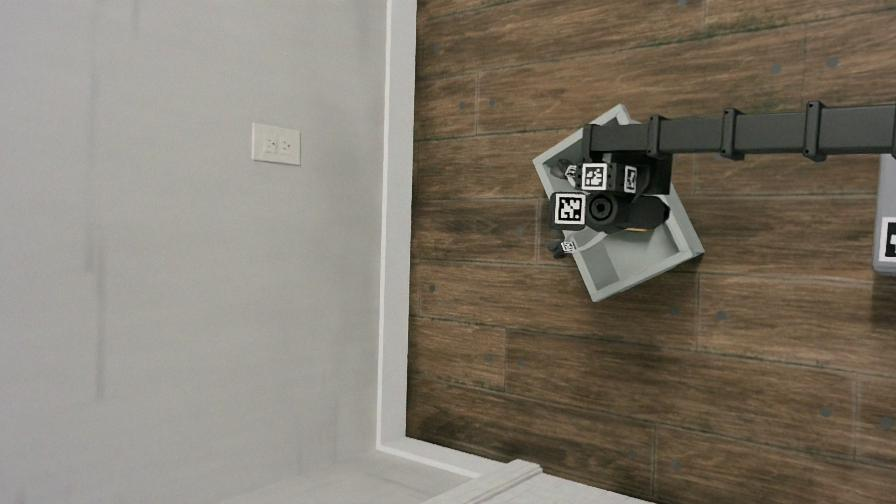

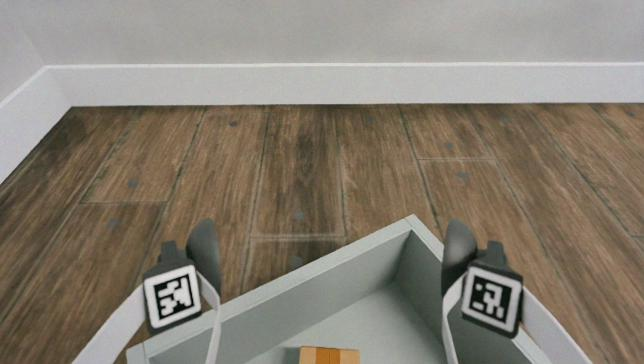

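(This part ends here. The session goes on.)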